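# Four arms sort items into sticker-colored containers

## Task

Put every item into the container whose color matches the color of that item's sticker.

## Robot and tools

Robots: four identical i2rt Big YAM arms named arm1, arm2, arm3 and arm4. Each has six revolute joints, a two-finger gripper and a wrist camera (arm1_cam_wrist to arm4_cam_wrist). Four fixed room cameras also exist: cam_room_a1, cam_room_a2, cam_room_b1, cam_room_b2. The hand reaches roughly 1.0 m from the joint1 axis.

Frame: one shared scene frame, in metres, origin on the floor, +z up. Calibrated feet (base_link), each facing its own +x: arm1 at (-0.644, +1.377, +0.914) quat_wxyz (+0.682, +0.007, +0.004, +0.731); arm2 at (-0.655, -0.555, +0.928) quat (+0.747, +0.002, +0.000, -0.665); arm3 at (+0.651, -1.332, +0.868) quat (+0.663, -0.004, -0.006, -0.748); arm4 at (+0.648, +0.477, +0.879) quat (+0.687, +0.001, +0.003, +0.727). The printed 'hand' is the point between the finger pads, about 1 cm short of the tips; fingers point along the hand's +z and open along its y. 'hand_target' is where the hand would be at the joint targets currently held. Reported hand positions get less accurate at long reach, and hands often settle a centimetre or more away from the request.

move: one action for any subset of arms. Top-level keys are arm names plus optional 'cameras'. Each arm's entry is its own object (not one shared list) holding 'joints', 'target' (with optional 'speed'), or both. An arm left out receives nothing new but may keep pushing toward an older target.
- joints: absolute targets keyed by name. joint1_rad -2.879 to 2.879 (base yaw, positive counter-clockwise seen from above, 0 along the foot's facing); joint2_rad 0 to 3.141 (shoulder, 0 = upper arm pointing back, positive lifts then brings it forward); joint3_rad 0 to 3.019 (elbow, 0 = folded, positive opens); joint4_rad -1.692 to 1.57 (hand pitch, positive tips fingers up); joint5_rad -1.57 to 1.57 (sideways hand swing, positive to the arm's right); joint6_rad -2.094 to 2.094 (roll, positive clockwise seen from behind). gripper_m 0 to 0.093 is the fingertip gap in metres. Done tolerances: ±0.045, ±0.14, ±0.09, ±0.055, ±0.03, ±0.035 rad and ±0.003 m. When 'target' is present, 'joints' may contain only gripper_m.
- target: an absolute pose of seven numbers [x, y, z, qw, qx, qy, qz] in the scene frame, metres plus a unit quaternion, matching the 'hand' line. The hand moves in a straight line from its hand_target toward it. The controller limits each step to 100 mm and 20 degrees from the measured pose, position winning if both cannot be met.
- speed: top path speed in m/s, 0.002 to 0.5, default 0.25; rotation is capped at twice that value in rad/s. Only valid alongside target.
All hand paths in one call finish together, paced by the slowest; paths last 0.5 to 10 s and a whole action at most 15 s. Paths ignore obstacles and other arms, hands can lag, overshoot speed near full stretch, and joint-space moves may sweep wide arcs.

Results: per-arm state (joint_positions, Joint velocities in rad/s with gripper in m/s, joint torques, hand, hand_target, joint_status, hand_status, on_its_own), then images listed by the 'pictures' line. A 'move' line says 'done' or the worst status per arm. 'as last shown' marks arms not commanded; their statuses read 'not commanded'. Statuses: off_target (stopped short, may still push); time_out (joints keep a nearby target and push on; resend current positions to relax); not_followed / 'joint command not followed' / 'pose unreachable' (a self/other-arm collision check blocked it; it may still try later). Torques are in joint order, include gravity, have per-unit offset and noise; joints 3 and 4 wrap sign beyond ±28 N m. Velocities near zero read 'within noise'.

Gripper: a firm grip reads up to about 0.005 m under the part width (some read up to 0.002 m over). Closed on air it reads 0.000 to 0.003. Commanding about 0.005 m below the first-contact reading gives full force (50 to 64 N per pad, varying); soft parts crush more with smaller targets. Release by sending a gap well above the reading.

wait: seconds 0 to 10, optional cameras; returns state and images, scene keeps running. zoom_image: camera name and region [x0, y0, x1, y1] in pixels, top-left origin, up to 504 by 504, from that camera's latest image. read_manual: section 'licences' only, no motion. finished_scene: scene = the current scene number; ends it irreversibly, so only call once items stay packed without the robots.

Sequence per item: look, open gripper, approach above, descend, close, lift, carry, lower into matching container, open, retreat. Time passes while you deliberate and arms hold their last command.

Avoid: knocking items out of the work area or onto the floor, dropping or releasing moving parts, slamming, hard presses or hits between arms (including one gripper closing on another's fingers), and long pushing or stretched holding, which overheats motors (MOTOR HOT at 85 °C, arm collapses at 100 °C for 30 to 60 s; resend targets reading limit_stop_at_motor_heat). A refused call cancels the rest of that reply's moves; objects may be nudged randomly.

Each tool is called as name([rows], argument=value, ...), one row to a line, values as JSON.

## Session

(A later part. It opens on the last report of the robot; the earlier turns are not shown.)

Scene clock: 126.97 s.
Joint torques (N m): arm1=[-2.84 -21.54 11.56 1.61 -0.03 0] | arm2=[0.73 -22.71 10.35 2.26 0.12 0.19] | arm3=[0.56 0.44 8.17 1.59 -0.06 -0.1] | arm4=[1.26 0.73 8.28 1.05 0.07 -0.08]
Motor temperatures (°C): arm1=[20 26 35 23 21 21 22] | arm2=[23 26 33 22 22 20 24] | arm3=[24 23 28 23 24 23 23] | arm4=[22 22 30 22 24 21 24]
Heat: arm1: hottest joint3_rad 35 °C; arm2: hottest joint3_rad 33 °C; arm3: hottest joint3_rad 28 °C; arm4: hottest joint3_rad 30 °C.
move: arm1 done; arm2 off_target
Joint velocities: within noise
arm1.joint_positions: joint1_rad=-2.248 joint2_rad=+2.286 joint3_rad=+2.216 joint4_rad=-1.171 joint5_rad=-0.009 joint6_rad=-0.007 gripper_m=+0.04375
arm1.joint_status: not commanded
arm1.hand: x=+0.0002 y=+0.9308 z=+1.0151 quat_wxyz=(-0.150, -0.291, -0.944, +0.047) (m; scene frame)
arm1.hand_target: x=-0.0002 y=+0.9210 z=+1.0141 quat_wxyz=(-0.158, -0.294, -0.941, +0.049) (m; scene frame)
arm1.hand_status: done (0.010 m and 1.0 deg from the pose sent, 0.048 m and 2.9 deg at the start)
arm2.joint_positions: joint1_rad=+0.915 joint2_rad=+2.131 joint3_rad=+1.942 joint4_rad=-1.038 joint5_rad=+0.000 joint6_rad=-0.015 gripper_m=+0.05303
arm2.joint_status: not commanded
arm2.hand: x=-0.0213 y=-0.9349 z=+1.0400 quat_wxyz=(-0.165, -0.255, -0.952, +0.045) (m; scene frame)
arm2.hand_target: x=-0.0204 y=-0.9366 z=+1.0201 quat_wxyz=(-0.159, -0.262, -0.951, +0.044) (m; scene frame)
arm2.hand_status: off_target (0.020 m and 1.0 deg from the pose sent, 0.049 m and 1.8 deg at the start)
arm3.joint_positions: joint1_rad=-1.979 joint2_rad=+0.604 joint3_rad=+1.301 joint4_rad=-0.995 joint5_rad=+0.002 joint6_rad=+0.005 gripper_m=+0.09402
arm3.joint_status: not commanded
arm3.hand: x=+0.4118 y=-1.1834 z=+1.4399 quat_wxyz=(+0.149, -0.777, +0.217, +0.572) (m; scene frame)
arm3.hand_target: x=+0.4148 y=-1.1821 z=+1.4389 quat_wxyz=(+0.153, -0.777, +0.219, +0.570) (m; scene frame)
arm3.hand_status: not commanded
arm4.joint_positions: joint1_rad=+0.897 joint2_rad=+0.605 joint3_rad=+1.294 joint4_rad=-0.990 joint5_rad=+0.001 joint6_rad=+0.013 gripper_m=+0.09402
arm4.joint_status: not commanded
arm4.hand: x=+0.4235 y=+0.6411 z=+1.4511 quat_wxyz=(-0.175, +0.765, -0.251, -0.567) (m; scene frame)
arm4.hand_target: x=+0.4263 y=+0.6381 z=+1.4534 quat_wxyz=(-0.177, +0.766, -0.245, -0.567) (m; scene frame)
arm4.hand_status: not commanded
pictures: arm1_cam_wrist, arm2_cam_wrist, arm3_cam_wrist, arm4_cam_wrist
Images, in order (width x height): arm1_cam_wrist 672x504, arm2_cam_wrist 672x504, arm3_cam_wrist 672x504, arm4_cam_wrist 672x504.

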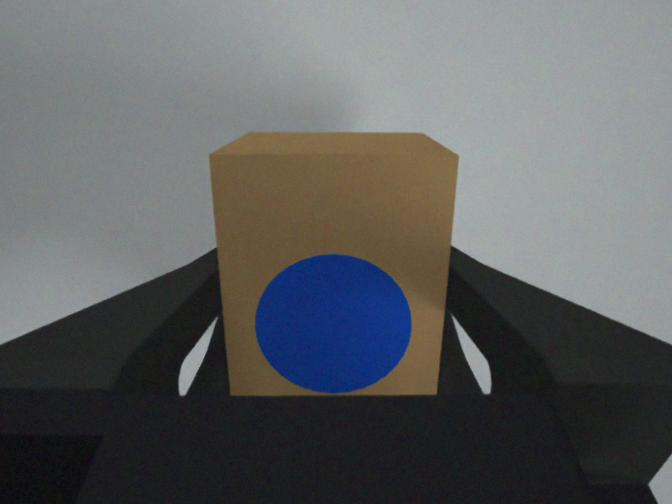

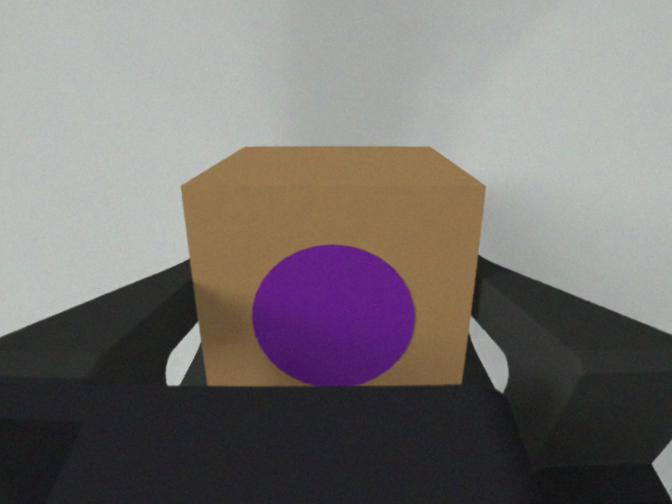

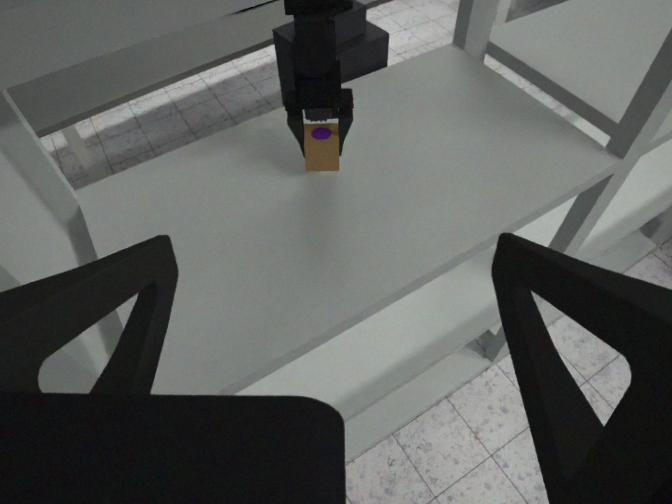

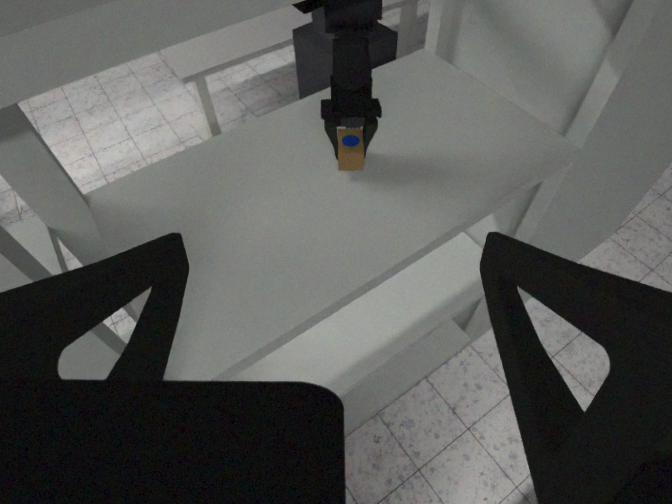

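move(arm1={"target": [0.0, 0.921, 1.001, 0.1575, 0.2941, 0.9414, -0.0492], "speed": 0.05}, arm2={"target": [-0.02, -0.937, 1.005, 0.1591, 0.262, 0.9509, -0.0438], "speed": 0.06}, cameras=["arm3_cam_wrist","arm4_cam_wrist"])

zoom_image(camera="arm3_cam_wrist", region=[280, 80, 380, 200])

zoom_image(camera="arm4_cam_wrist", region=[300, 100, 400, 200])

Scene clock: 133.50 s.
Joint torques (N m): arm1=[-3.37 -20.95 11.37 1.62 -0.01 -0.01] | arm2=[0.79 -22.24 10.04 2.21 0.12 0.19] | arm3=[0.5 0.56 8.18 1.59 -0.07 -0.1] | arm4=[0.91 0.5 8.27 1.17 0.09 -0.11]
Motor temperatures (°C): arm1=[20 26 35 23 21 21 22] | arm2=[23 27 34 22 22 20 24] | arm3=[24 23 28 23 24 23 23] | arm4=[22 22 30 22 24 21 24]
Heat: arm1: hottest joint3_rad 35 °C; arm2: hottest joint3_rad 34 °C; arm3: hottest joint3_rad 28 °C; arm4: hottest joint3_rad 30 °C.
move: arm1 off_target; arm2 off_target
Joint velocities: within noise
arm1.joint_positions: joint1_rad=-2.248 joint2_rad=+2.286 joint3_rad=+2.193 joint4_rad=-1.141 joint5_rad=-0.009 joint6_rad=-0.007 gripper_m=+0.04375
arm1.joint_status: not commanded
arm1.hand: x=+0.0009 y=+0.9303 z=+1.0070 quat_wxyz=(-0.153, -0.291, -0.943, +0.048) (m; scene frame)
arm1.hand_target: x=-0.0003 y=+0.9211 z=+1.0010 quat_wxyz=(-0.157, -0.294, -0.941, +0.049) (m; scene frame)
arm1.hand_status: off_target (0.011 m and 0.6 deg from the pose sent, 0.017 m and 1.0 deg at the start)
arm2.joint_positions: joint1_rad=+0.915 joint2_rad=+2.135 joint3_rad=+1.923 joint4_rad=-1.004 joint5_rad=+0.000 joint6_rad=-0.015 gripper_m=+0.05303
arm2.joint_status: not commanded
arm2.hand: x=-0.0199 y=-0.9357 z=+1.0310 quat_wxyz=(-0.170, -0.255, -0.951, +0.046) (m; scene frame)
arm2.hand_target: x=-0.0206 y=-0.9365 z=+1.0055 quat_wxyz=(-0.159, -0.262, -0.951, +0.044) (m; scene frame)
arm2.hand_status: off_target (0.026 m and 1.5 deg from the pose sent, 0.035 m and 1.0 deg at the start)
arm3, arm4: as last shown
pictures: arm3_cam_wrist, arm4_cam_wrist
Images, in order (width x height): arm3_cam_wrist 672x504, arm4_cam_wrist 672x504.

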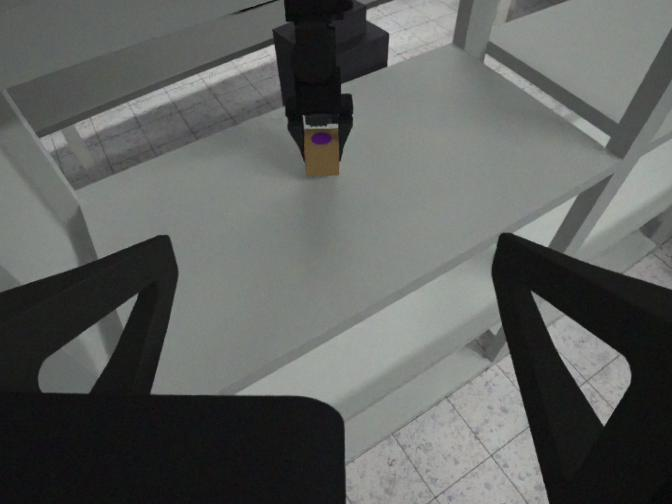

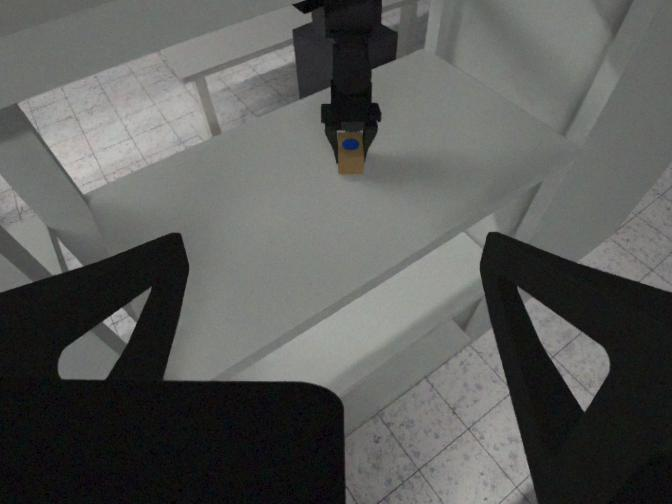

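Scaled by 4.200.

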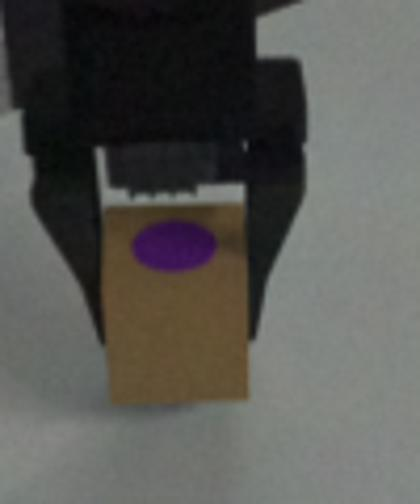

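Scaled by 5.040.

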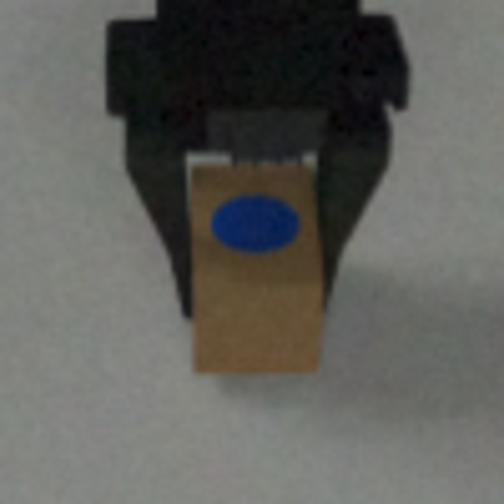

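move(arm1={"target": [0.0, 0.921, 0.995, 0.1575, 0.2941, 0.9414, -0.0492], "speed": 0.05}, arm2={"target": [-0.02, -0.937, 0.991, 0.1591, 0.262, 0.9509, -0.0438], "speed": 0.05}, cameras=["arm3_cam_wrist","arm4_cam_wrist"])

zoom_image(camera="arm3_cam_wrist", region=[280, 80, 380, 200])

zoom_image(camera="arm4_cam_wrist", region=[300, 100, 400, 200])

Scene clock: 139.57 s.
Joint torques (N m): arm1=[-2.78 -20.42 10.92 1.7 -0.04 0.01] | arm2=[0.79 -22.48 10.02 2.18 0.12 0.18] | arm3=[0.5 0.5 8.16 1.58 -0.08 -0.11] | arm4=[0.97 0.67 8.32 1.09 0.05 -0.1]
Motor temperatures (°C): arm1=[20 25 35 23 21 21 22] | arm2=[23 27 33 22 22 20 24] | arm3=[24 23 28 23 24 23 23] | arm4=[22 22 30 22 24 21 24]
Heat: arm1: hottest joint3_rad 35 °C; arm2: hottest joint3_rad 33 °C; arm3: hottest joint3_rad 28 °C; arm4: hottest joint3_rad 30 °C.
move: arm1 off_target; arm2 off_target
Joint velocities: within noise
arm1.joint_positions: joint1_rad=-2.248 joint2_rad=+2.286 joint3_rad=+2.186 joint4_rad=-1.128 joint5_rad=-0.009 joint6_rad=-0.007 gripper_m=+0.04375
arm1.joint_status: not commanded
arm1.hand: x=+0.0017 y=+0.9297 z=+1.0047 quat_wxyz=(-0.156, -0.291, -0.943, +0.048) (m; scene frame)
arm1.hand_target: x=-0.0003 y=+0.9212 z=+0.9951 quat_wxyz=(-0.157, -0.294, -0.941, +0.049) (m; scene frame)
arm1.hand_status: off_target (0.013 m and 0.4 deg from the pose sent, 0.015 m and 0.7 deg at the start)
arm2.joint_positions: joint1_rad=+0.915 joint2_rad=+2.146 joint3_rad=+1.903 joint4_rad=-0.974 joint5_rad=+0.000 joint6_rad=-0.015 gripper_m=+0.05303
arm2.joint_status: not commanded
arm2.hand: x=-0.0195 y=-0.9359 z=+1.0167 quat_wxyz=(-0.170, -0.255, -0.951, +0.046) (m; scene frame)
arm2.hand_target: x=-0.0207 y=-0.9364 z=+0.9913 quat_wxyz=(-0.159, -0.262, -0.951, +0.044) (m; scene frame)
arm2.hand_status: off_target (0.026 m and 1.5 deg from the pose sent, 0.040 m and 1.5 deg at the start)
arm3, arm4: as last shown
pictures: arm3_cam_wrist, arm4_cam_wrist
Images, in order (width x height): arm3_cam_wrist 672x504, arm4_cam_wrist 672x504.

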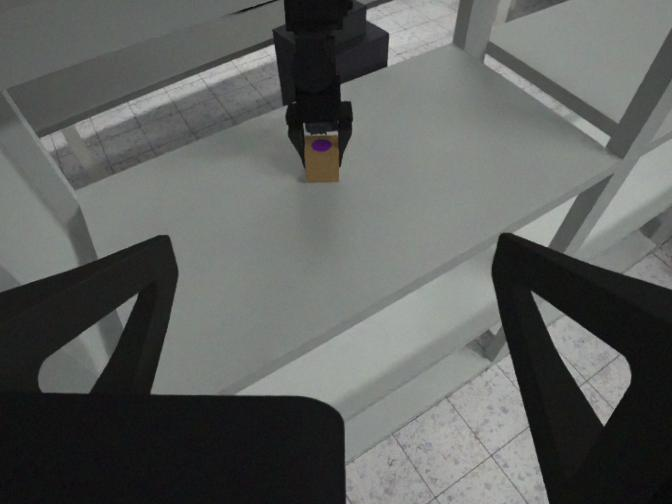

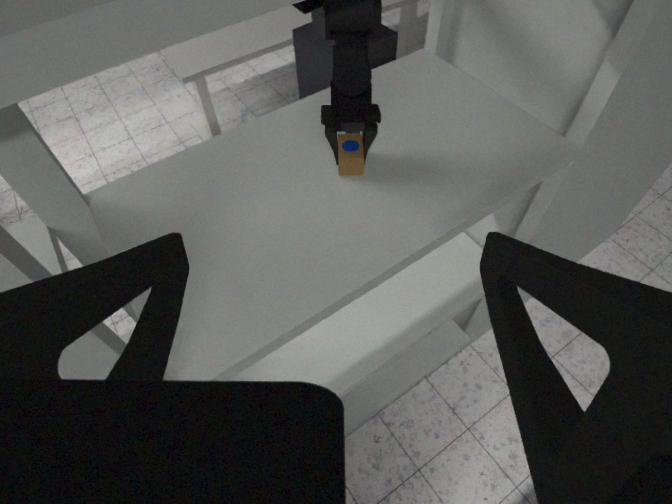

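Scaled by 4.200.

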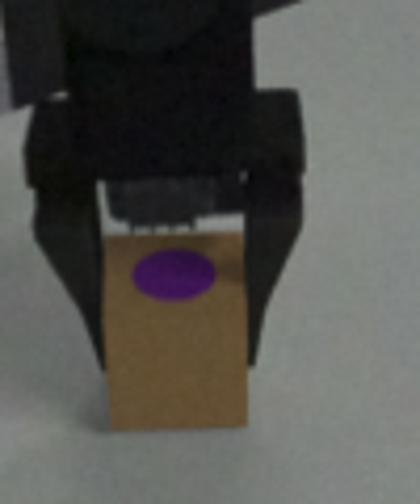

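Scaled by 5.040.

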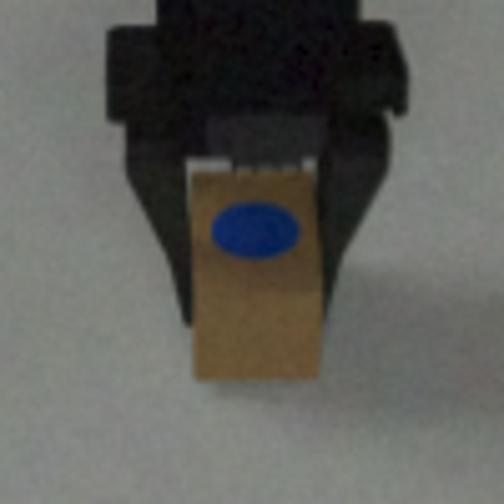

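move(arm1={"joints": {"gripper_m": 0.093}}, arm2={"target": [-0.02, -0.937, 0.985, 0.1591, 0.262, 0.9509, -0.0438], "speed": 0.05}, arm3={"joints": {"joint2_rad": 1.033, "joint3_rad": 0.778, "joint4_rad": -0.531}}, arm4={"joints": {"joint2_rad": 1.033, "joint3_rad": 0.778, "joint4_rad": -0.531}}, cameras=[])

move(arm1={"target": [-0.05, 0.956, 1.028, 0.1575, 0.2941, 0.9414, -0.0492], "speed": 0.12}, arm2={"joints": {"gripper_m": 0.093}}, cameras=["arm1_cam_wrist","arm2_cam_wrist"])

move(arm1={"target": [-0.2875, 1.13, 1.09, 0.1575, 0.2941, 0.9414, -0.0492], "speed": 0.25}, arm2={"target": [-0.075, -0.906, 1.035, 0.1591, 0.262, 0.9509, -0.0438], "speed": 0.12}, cameras=["arm2_cam_wrist","arm4_cam_wrist"])

move(arm1={"joints": {"joint2_rad": 0.6, "joint3_rad": 1.3, "joint4_rad": -1.3}}, arm2={"target": [-0.2857, -0.775, 1.1, 0.1591, 0.262, 0.9509, -0.0438], "speed": 0.25}, arm4={"target": [0.1055, 0.884, 1.11, 0.1141, -0.8819, 0.2755, 0.3653], "speed": 0.2}, cameras=["arm4_cam_wrist","arm3_cam_wrist"])

Scene clock: 166.33 s.
Joint torques (N m): arm1=[-2.49 -20.42 10.93 1.62 -0.04 -0.01] | arm2=[0.67 -22.07 9.47 2.33 0.11 0.19] | arm3=[0.67 -7.24 10.41 1.94 -0.06 -0.11] | arm4=[1.79 -7.3 11.02 1.63 0.03 -0.04]
Motor temperatures (°C): arm1=[20 26 35 23 21 21 22] | arm2=[23 27 33 22 22 20 24] | arm3=[24 23 28 23 24 23 23] | arm4=[22 22 31 22 24 21 24]
Heat: arm1: hottest joint3_rad 35 °C; arm2: hottest joint3_rad 33 °C; arm3: hottest joint3_rad 28 °C; arm4: hottest joint3_rad 31 °C.
move: arm1 done; arm2 off_target; arm3 done; arm4 done
Joint velocities: within noise
arm1.joint_positions: joint1_rad=-2.248 joint2_rad=+2.286 joint3_rad=+2.186 joint4_rad=-1.128 joint5_rad=-0.009 joint6_rad=-0.007 gripper_m=+0.09297
arm1.joint_status: all done
arm1.hand: x=+0.0017 y=+0.9297 z=+1.0047 quat_wxyz=(-0.156, -0.291, -0.943, +0.048) (m; scene frame)
arm1.hand_target: x=-0.0003 y=+0.9212 z=+0.9951 quat_wxyz=(-0.157, -0.294, -0.941, +0.049) (m; scene frame)
arm1.hand_status: not commanded
arm2.joint_positions: joint1_rad=+0.915 joint2_rad=+2.146 joint3_rad=+1.901 joint4_rad=-0.963 joint5_rad=+0.000 joint6_rad=-0.015 gripper_m=+0.05303
arm2.joint_status: not commanded
arm2.hand: x=-0.0180 y=-0.9368 z=+1.0166 quat_wxyz=(-0.174, -0.255, -0.950, +0.047) (m; scene frame)
arm2.hand_target: x=-0.0210 y=-0.9363 z=+0.9855 quat_wxyz=(-0.159, -0.262, -0.951, +0.044) (m; scene frame)
arm2.hand_status: off_target (0.032 m and 1.9 deg from the pose sent, 0.032 m and 1.5 deg at the start)
arm3.joint_positions: joint1_rad=-1.979 joint2_rad=+1.034 joint3_rad=+0.765 joint4_rad=-0.545 joint5_rad=+0.002 joint6_rad=+0.005 gripper_m=+0.09402
arm3.joint_status: all done
arm3.hand: x=+0.2854 y=-1.1144 z=+1.0742 quat_wxyz=(+0.090, -0.897, +0.248, +0.354) (m; scene frame)
arm3.hand_target: x=+0.2824 y=-1.1073 z=+1.0844 quat_wxyz=(+0.096, -0.891, +0.249, +0.367) (m; scene frame)
arm3.hand_status: not commanded
arm4.joint_positions: joint1_rad=+0.897 joint2_rad=+1.039 joint3_rad=+0.748 joint4_rad=-0.548 joint5_rad=+0.001 joint6_rad=+0.013 gripper_m=+0.09402
arm4.joint_status: all done
arm4.hand: x=+0.3077 y=+0.7208 z=+1.0788 quat_wxyz=(-0.104, +0.887, -0.290, -0.343) (m; scene frame)
arm4.hand_target: x=+0.2981 y=+0.7260 z=+1.1002 quat_wxyz=(-0.113, +0.880, -0.280, -0.366) (m; scene frame)
arm4.hand_status: not commanded
pictures: none
No camera images: "cameras" was empty.

Scene clock: 167.50 s.
Joint torques (N m): arm1=[-2.32 -20.66 10.89 1.54 0.05 -0.01] | arm2=[0.79 -21.95 9.48 2.19 0.11 0.18] | arm3=[0.56 -7.41 10.4 1.99 -0.06 -0.1] | arm4=[0.91 -7.36 10.97 1.63 0.07 -0.05]
Motor temperatures (°C): arm1=[20 26 35 23 21 21 22] | arm2=[23 27 33 22 22 20 24] | arm3=[24 23 28 23 24 23 23] | arm4=[22 22 31 22 24 21 24]
Heat: arm1: hottest joint3_rad 35 °C; arm2: hottest joint3_rad 33 °C; arm3: hottest joint3_rad 28 °C; arm4: hottest joint3_rad 31 °C.
move: arm1 off_target; arm2 done
Joint velocities: within noise
arm1.joint_positions: joint1_rad=-2.251 joint2_rad=+2.110 joint3_rad=+1.899 joint4_rad=-1.054 joint5_rad=-0.012 joint6_rad=-0.005 gripper_m=+0.09297
arm1.joint_status: not commanded
arm1.hand: x=-0.0500 y=+0.9641 z=+1.0095 quat_wxyz=(-0.139, -0.294, -0.945, +0.041) (m; scene frame)
arm1.hand_target: x=-0.0502 y=+0.9561 z=+1.0279 quat_wxyz=(-0.157, -0.294, -0.941, +0.049) (m; scene frame)
arm1.hand_status: off_target (0.020 m and 2.4 deg from the pose sent, 0.063 m and 0.4 deg at the start)
arm2.joint_positions: joint1_rad=+0.915 joint2_rad=+2.146 joint3_rad=+1.901 joint4_rad=-0.960 joint5_rad=+0.000 joint6_rad=-0.015 gripper_m=+0.09293
arm2.joint_status: all done
arm2.hand: x=-0.0174 y=-0.9372 z=+1.0168 quat_wxyz=(-0.175, -0.255, -0.950, +0.048) (m; scene frame)
arm2.hand_target: x=-0.0210 y=-0.9363 z=+0.9856 quat_wxyz=(-0.159, -0.262, -0.951, +0.044) (m; scene frame)
arm2.hand_status: not commanded
arm3, arm4: as last shown
pictures: arm1_cam_wrist, arm2_cam_wrist
Images, in order (width x height): arm1_cam_wrist 672x504, arm2_cam_wrist 672x504.

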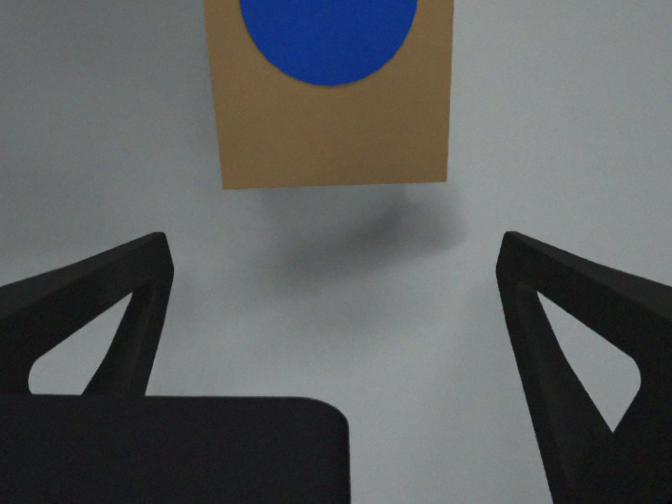

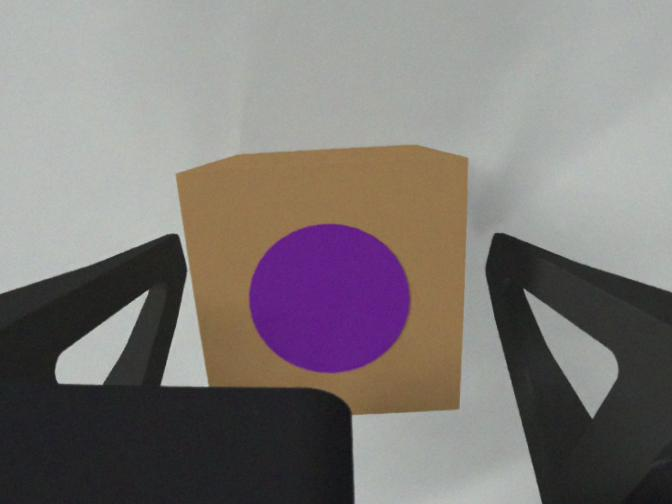

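Scene clock: 169.30 s.
Joint torques (N m): arm1=[-1.61 -6.3 11 0.54 0.05 0.04] | arm2=[0.56 -23.47 9.39 1.58 0.06 0.16] | arm3=[0.62 -7.53 10.37 2 -0.06 -0.1] | arm4=[1.26 -7.3 11.03 1.88 0.05 -0.08]
Motor temperatures (°C): arm1=[20 26 35 23 21 21 22] | arm2=[23 27 33 22 22 20 24] | arm3=[24 23 28 23 24 23 23] | arm4=[22 22 31 22 24 21 24]
Heat: arm1: hottest joint3_rad 35 °C; arm2: hottest joint3_rad 33 °C; arm3: hottest joint3_rad 28 °C; arm4: hottest joint3_rad 31 °C.
move: arm1 done; arm2 done
Joint velocities: within noise
arm1.joint_positions: joint1_rad=-2.251 joint2_rad=+1.278 joint3_rad=+1.016 joint4_rad=-0.953 joint5_rad=-0.010 joint6_rad=-0.004 gripper_m=+0.09297
arm1.joint_status: not commanded
arm1.hand: x=-0.2862 y=+1.1298 z=+1.0911 quat_wxyz=(-0.163, -0.293, -0.941, +0.050) (m; scene frame)
arm1.hand_target: x=-0.2875 y=+1.1299 z=+1.0900 quat_wxyz=(-0.157, -0.294, -0.941, +0.049) (m; scene frame)
arm1.hand_status: done (0.002 m and 0.6 deg from the pose sent, 0.301 m and 2.4 deg at the start)
arm2.joint_positions: joint1_rad=+0.915 joint2_rad=+1.982 joint3_rad=+1.691 joint4_rad=-0.944 joint5_rad=+0.000 joint6_rad=-0.015 gripper_m=+0.09293
arm2.joint_status: not commanded
arm2.hand: x=-0.0699 y=-0.9061 z=+1.0365 quat_wxyz=(-0.161, -0.256, -0.952, +0.044) (m; scene frame)
arm2.hand_target: x=-0.0749 y=-0.9059 z=+1.0350 quat_wxyz=(-0.159, -0.262, -0.951, +0.044) (m; scene frame)
arm2.hand_status: done (0.005 m and 0.8 deg from the pose sent, 0.068 m and 2.1 deg at the start)
arm3, arm4: as last shown
pictures: arm2_cam_wrist, arm4_cam_wrist
Images, in order (width x height): arm2_cam_wrist 672x504, arm4_cam_wrist 672x504.

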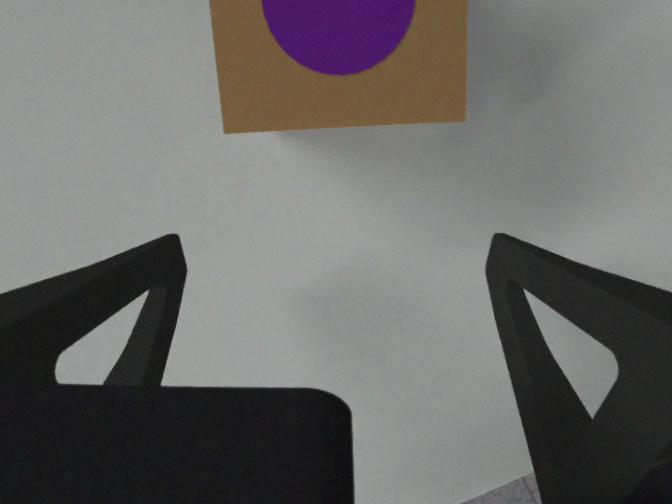

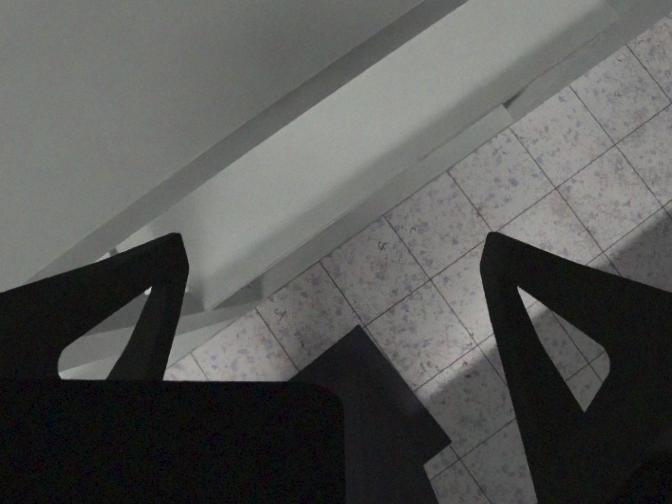

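Scene clock: 171.17 s.
Joint torques (N m): arm1=[-1.67 2.9 10.48 1.55 0.11 0.07] | arm2=[1.26 -10.87 9.76 0.95 0.15 0.22] | arm3=[0.56 -7.41 10.36 1.99 -0.06 -0.11] | arm4=[0.15 -16.67 12.51 0.75 -0.04 -0.11]
Motor temperatures (°C): arm1=[20 26 35 23 21 21 22] | arm2=[23 27 33 22 22 20 24] | arm3=[24 23 28 23 24 23 23] | arm4=[22 22 32 22 24 21 24]
Heat: arm1: hottest joint3_rad 35 °C; arm2: hottest joint3_rad 33 °C; arm3: hottest joint3_rad 28 °C; arm4: hottest joint3_rad 32 °C.
move: arm1 done; arm2 off_target; arm4 off_target
Joint velocities: within noise
arm1.joint_positions: joint1_rad=-2.251 joint2_rad=+0.598 joint3_rad=+1.292 joint4_rad=-1.290 joint5_rad=-0.010 joint6_rad=-0.004 gripper_m=+0.09297
arm1.joint_status: all done
arm1.hand: x=-0.4352 y=+1.2369 z=+1.4166 quat_wxyz=(-0.441, -0.261, -0.847, +0.139) (m; scene frame)
arm1.hand_target: x=-0.4366 y=+1.2373 z=+1.4180 quat_wxyz=(-0.439, -0.263, -0.848, +0.139) (m; scene frame)
arm1.hand_status: not commanded
arm2.joint_positions: joint1_rad=+0.915 joint2_rad=+1.289 joint3_rad=+1.017 joint4_rad=-0.937 joint5_rad=+0.002 joint6_rad=-0.011 gripper_m=+0.09293
arm2.joint_status: not commanded
arm2.hand: x=-0.2809 y=-0.7805 z=+1.1089 quat_wxyz=(-0.174, -0.257, -0.950, +0.048) (m; scene frame)
arm2.hand_target: x=-0.2857 y=-0.7750 z=+1.1002 quat_wxyz=(-0.159, -0.262, -0.951, +0.044) (m; scene frame)
arm2.hand_status: off_target (0.012 m and 1.8 deg from the pose sent, 0.260 m and 0.8 deg at the start)
arm3: as last shown
arm4.joint_positions: joint1_rad=+0.874 joint2_rad=+1.672 joint3_rad=+1.387 joint4_rad=-0.525 joint5_rad=-0.022 joint6_rad=-0.019 gripper_m=+0.09402
arm4.joint_status: not commanded
arm4.hand: x=+0.1145 y=+0.8720 z=+1.0957 quat_wxyz=(-0.109, +0.884, -0.281, -0.357) (m; scene frame)
arm4.hand_target: x=+0.1064 y=+0.8835 z=+1.1101 quat_wxyz=(-0.114, +0.882, -0.276, -0.366) (m; scene frame)
arm4.hand_status: off_target (0.021 m and 1.3 deg from the pose sent, 0.262 m and 3.3 deg at the start)
pictures: arm3_cam_wrist, arm4_cam_wrist
Images, in order (width x height): arm3_cam_wrist 672x504, arm4_cam_wrist 672x504.

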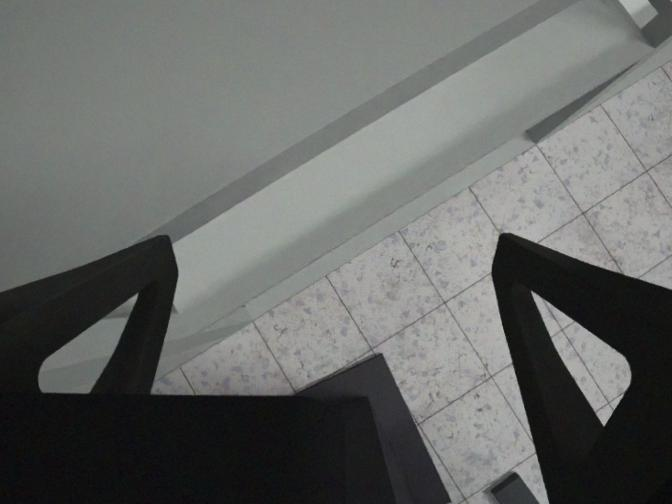

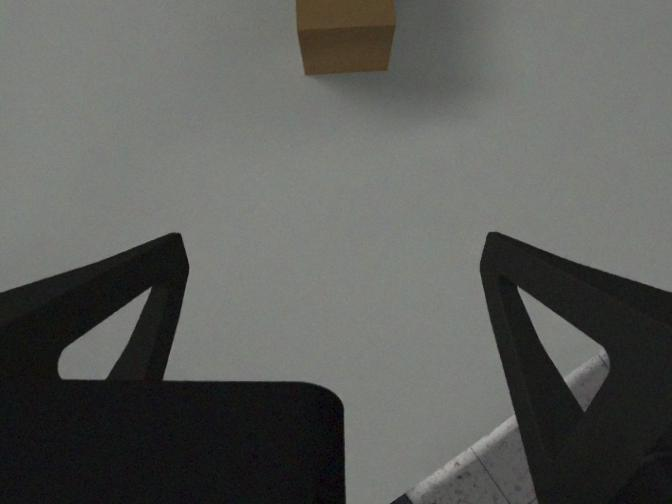

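move(arm4={"target": [-0.016, 0.981, 1.001, 0.1141, -0.8819, 0.2755, 0.3653], "speed": 0.12}, arm2={"joints": {"joint2_rad": 0.6, "joint3_rad": 1.3, "joint4_rad": -1.3}}, arm3={"target": [0.1, -1.008, 1.11, 0.1016, -0.8907, 0.2454, 0.369], "speed": 0.2}, cameras=["arm4_cam_wrist","arm3_cam_wrist"])

Scene clock: 186.93 s.
Joint torques (N m): arm1=[-1.32 3.66 10.33 1.2 0.1 0.03] | arm2=[1.32 0.91 10 1.83 0.15 0.22] | arm3=[1.85 -15.91 13.74 1.06 0.12 -0.06] | arm4=[0.5 -21.54 12.15 1.09 -0.08 -0.06]
Motor temperatures (°C): arm1=[20 26 34 23 21 21 22] | arm2=[23 27 33 22 22 20 24] | arm3=[24 23 29 23 24 23 23] | arm4=[22 23 36 22 24 21 24]
Heat: arm1: hottest joint3_rad 34 °C; arm2: hottest joint3_rad 33 °C; arm3: hottest joint3_rad 29 °C; arm4: hottest joint3_rad 36 °C.
move: arm2 done; arm3 off_target; arm4 off_target
Joint velocities: within noise
arm1: as last shown
arm2.joint_positions: joint1_rad=+0.915 joint2_rad=+0.595 joint3_rad=+1.295 joint4_rad=-1.286 joint5_rad=+0.002 joint6_rad=-0.011 gripper_m=+0.09293
arm2.joint_status: all done
arm2.hand: x=-0.4475 y=-0.6824 z=+1.4374 quat_wxyz=(-0.455, -0.231, -0.850, +0.128) (m; scene frame)
arm2.hand_target: x=-0.4475 y=-0.6813 z=+1.4357 quat_wxyz=(-0.450, -0.236, -0.852, +0.123) (m; scene frame)
arm2.hand_status: not commanded
arm3.joint_positions: joint1_rad=-1.979 joint2_rad=+1.560 joint3_rad=+1.279 joint4_rad=-0.534 joint5_rad=+0.017 joint6_rad=+0.005 gripper_m=+0.09402
arm3.joint_status: not commanded
arm3.hand: x=+0.1160 y=-1.0121 z=+1.0877 quat_wxyz=(+0.097, -0.896, +0.251, +0.352) (m; scene frame)
arm3.hand_target: x=+0.1012 y=-1.0086 z=+1.1100 quat_wxyz=(+0.102, -0.891, +0.246, +0.369) (m; scene frame)
arm3.hand_status: off_target (0.028 m and 2.2 deg from the pose sent, 0.217 m and 2.3 deg at the start)
arm4.joint_positions: joint1_rad=+0.869 joint2_rad=+2.128 joint3_rad=+1.838 joint4_rad=-0.496 joint5_rad=-0.026 joint6_rad=-0.028 gripper_m=+0.09402
arm4.joint_status: not commanded
arm4.hand: x=-0.0085 y=+0.9679 z=+1.0137 quat_wxyz=(-0.113, +0.881, -0.277, -0.367) (m; scene frame)
arm4.hand_target: x=-0.0148 y=+0.9803 z=+1.0009 quat_wxyz=(-0.114, +0.882, -0.275, -0.366) (m; scene frame)
arm4.hand_status: off_target (0.020 m and 0.3 deg from the pose sent, 0.195 m and 1.3 deg at the start)
pictures: arm3_cam_wrist, arm4_cam_wrist
Images, in order (width x height): arm3_cam_wrist 672x504, arm4_cam_wrist 672x504.

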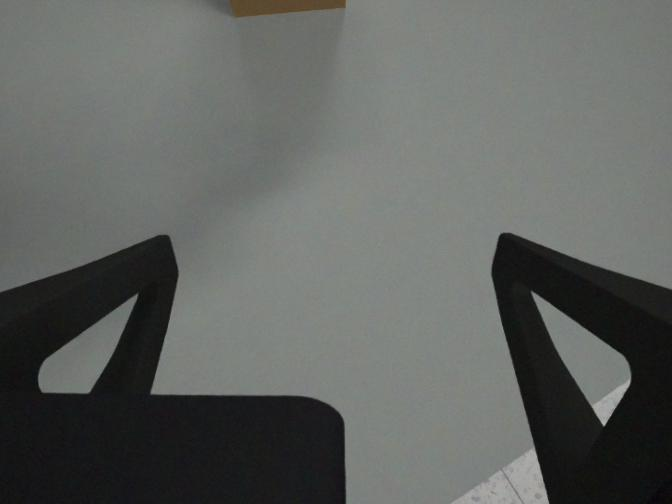

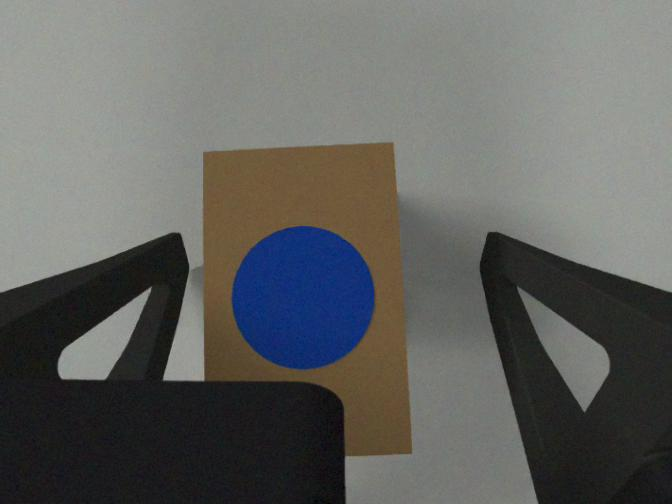

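move(arm4={"target": [-0.0185, 0.976, 0.984, 0.1141, -0.8819, 0.2755, 0.3653], "speed": 0.08}, arm3={"target": [-0.057, -0.937, 1.012, 0.0958, -0.8944, 0.2313, 0.3705], "speed": 0.15}, cameras=["arm4_cam_wrist","arm3_cam_wrist"])

move(arm4={"joints": {"gripper_m": 0.037}}, cameras=["arm4_cam_wrist"])

Scene clock: 202.67 s.
Joint torques (N m): arm1=[-1.44 3.25 10.29 1.31 0.08 0] | arm2=[1.26 0.91 10.04 1.81 0.15 0.22] | arm3=[2.55 -20.6 12.89 1.2 -0.09 -0.12] | arm4=[1.03 -21.13 10.25 1.8 0.11 0]
Motor temperatures (°C): arm1=[20 25 34 23 21 21 22] | arm2=[23 26 32 22 22 20 23] | arm3=[24 24 31 23 24 23 23] | arm4=[22 24 35 22 24 21 24]
Heat: arm1: hottest joint3_rad 34 °C; arm2: hottest joint3_rad 32 °C; arm3: hottest joint3_rad 31 °C; arm4: hottest joint3_rad 35 °C.
move: arm3 off_target; arm4 off_target
Joint velocities: within noise
arm1, arm2: as last shown
arm2.hand_target: x=-0.4475 y=-0.6813 z=+1.4357 quat_wxyz=(-0.450, -0.236, -0.852, +0.122) (m; scene frame)
arm3.joint_positions: joint1_rad=-1.968 joint2_rad=+2.037 joint3_rad=+1.758 joint4_rad=-0.494 joint5_rad=+0.012 joint6_rad=+0.001 gripper_m=+0.09402
arm3.joint_status: not commanded
arm3.hand: x=-0.0395 y=-0.9333 z=+1.0222 quat_wxyz=(+0.099, -0.891, +0.241, +0.372) (m; scene frame)
arm3.hand_target: x=-0.0559 y=-0.9377 z=+1.0120 quat_wxyz=(+0.096, -0.894, +0.231, +0.371) (m; scene frame)
arm3.hand_status: off_target (0.021 m and 1.2 deg from the pose sent, 0.203 m and 3.1 deg at the start)
arm4.joint_positions: joint1_rad=+0.869 joint2_rad=+2.132 joint3_rad=+1.838 joint4_rad=-0.474 joint5_rad=-0.026 joint6_rad=-0.028 gripper_m=+0.09402
arm4.joint_status: not commanded
arm4.hand: x=-0.0115 y=+0.9701 z=+1.0137 quat_wxyz=(-0.116, +0.878, -0.276, -0.374) (m; scene frame)
arm4.hand_target: x=-0.0168 y=+0.9749 z=+0.9844 quat_wxyz=(-0.114, +0.882, -0.275, -0.365) (m; scene frame)
arm4.hand_status: off_target (0.031 m and 1.1 deg from the pose sent, 0.032 m and 0.3 deg at the start)
pictures: arm3_cam_wrist, arm4_cam_wrist
Images, in order (width x height): arm3_cam_wrist 672x504, arm4_cam_wrist 672x504.

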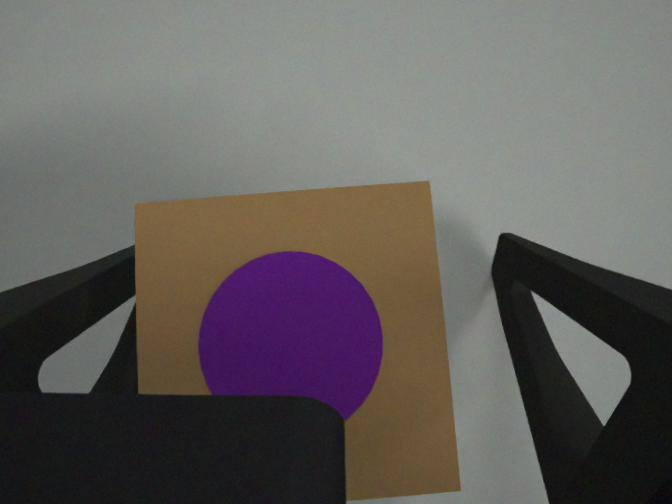

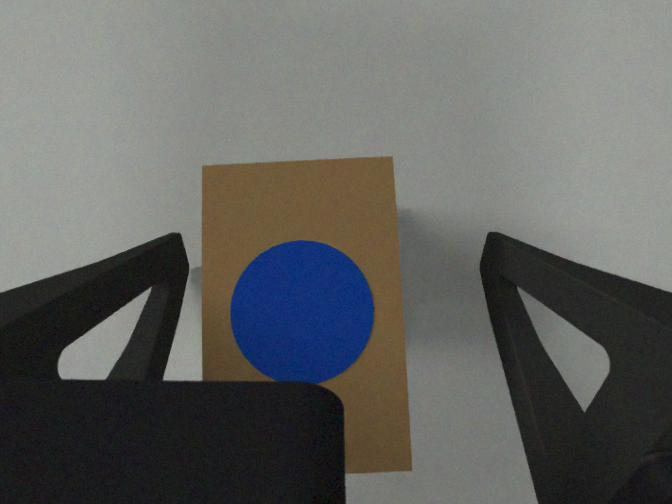

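Scene clock: 203.30 s.
Joint torques (N m): arm1=[-1.61 3.72 10.59 1.29 0.11 0.06] | arm2=[1.32 0.91 10.06 1.81 0.14 0.22] | arm3=[2.61 -20.6 12.88 1.24 -0.09 -0.12] | arm4=[1.44 -21.25 10.17 1.48 -0.01 -0.01]
Motor temperatures (°C): arm1=[20 25 34 23 21 21 22] | arm2=[23 26 32 22 22 20 23] | arm3=[24 24 31 23 24 23 23] | arm4=[22 24 35 22 24 21 24]
Heat: arm1: hottest joint3_rad 34 °C; arm2: hottest joint3_rad 32 °C; arm3: hottest joint3_rad 31 °C; arm4: hottest joint3_rad 35 °C.
move: arm4 off_target
Joint velocities: within noise
arm1, arm2, arm3: as last shown
arm4.joint_positions: joint1_rad=+0.866 joint2_rad=+2.134 joint3_rad=+1.838 joint4_rad=-0.469 joint5_rad=-0.022 joint6_rad=-0.028 gripper_m=+0.04421
arm4.joint_status: gripper_m off_target (ended at +0.04424, target +0.03700)
arm4.hand: x=-0.0104 y=+0.9730 z=+1.0131 quat_wxyz=(-0.118, +0.877, -0.278, -0.375) (m; scene frame)
arm4.hand_target: x=-0.0168 y=+0.9748 z=+0.9844 quat_wxyz=(-0.114, +0.882, -0.276, -0.365) (m; scene frame)
arm4.hand_status: not commanded
pictures: arm4_cam_wrist
Images, in order (width x height): arm4_cam_wrist 672x504.

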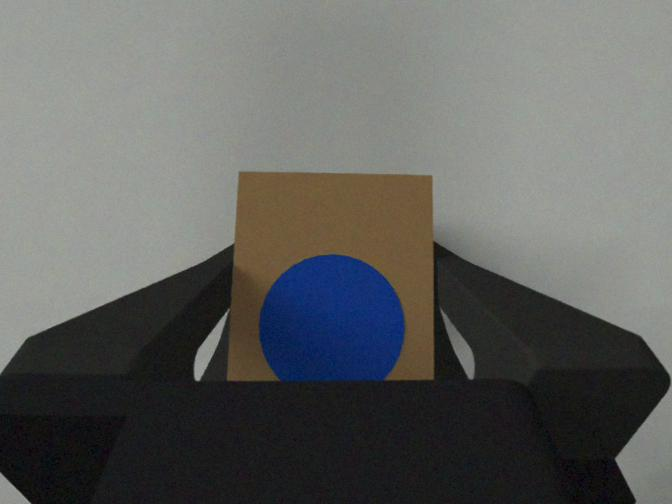

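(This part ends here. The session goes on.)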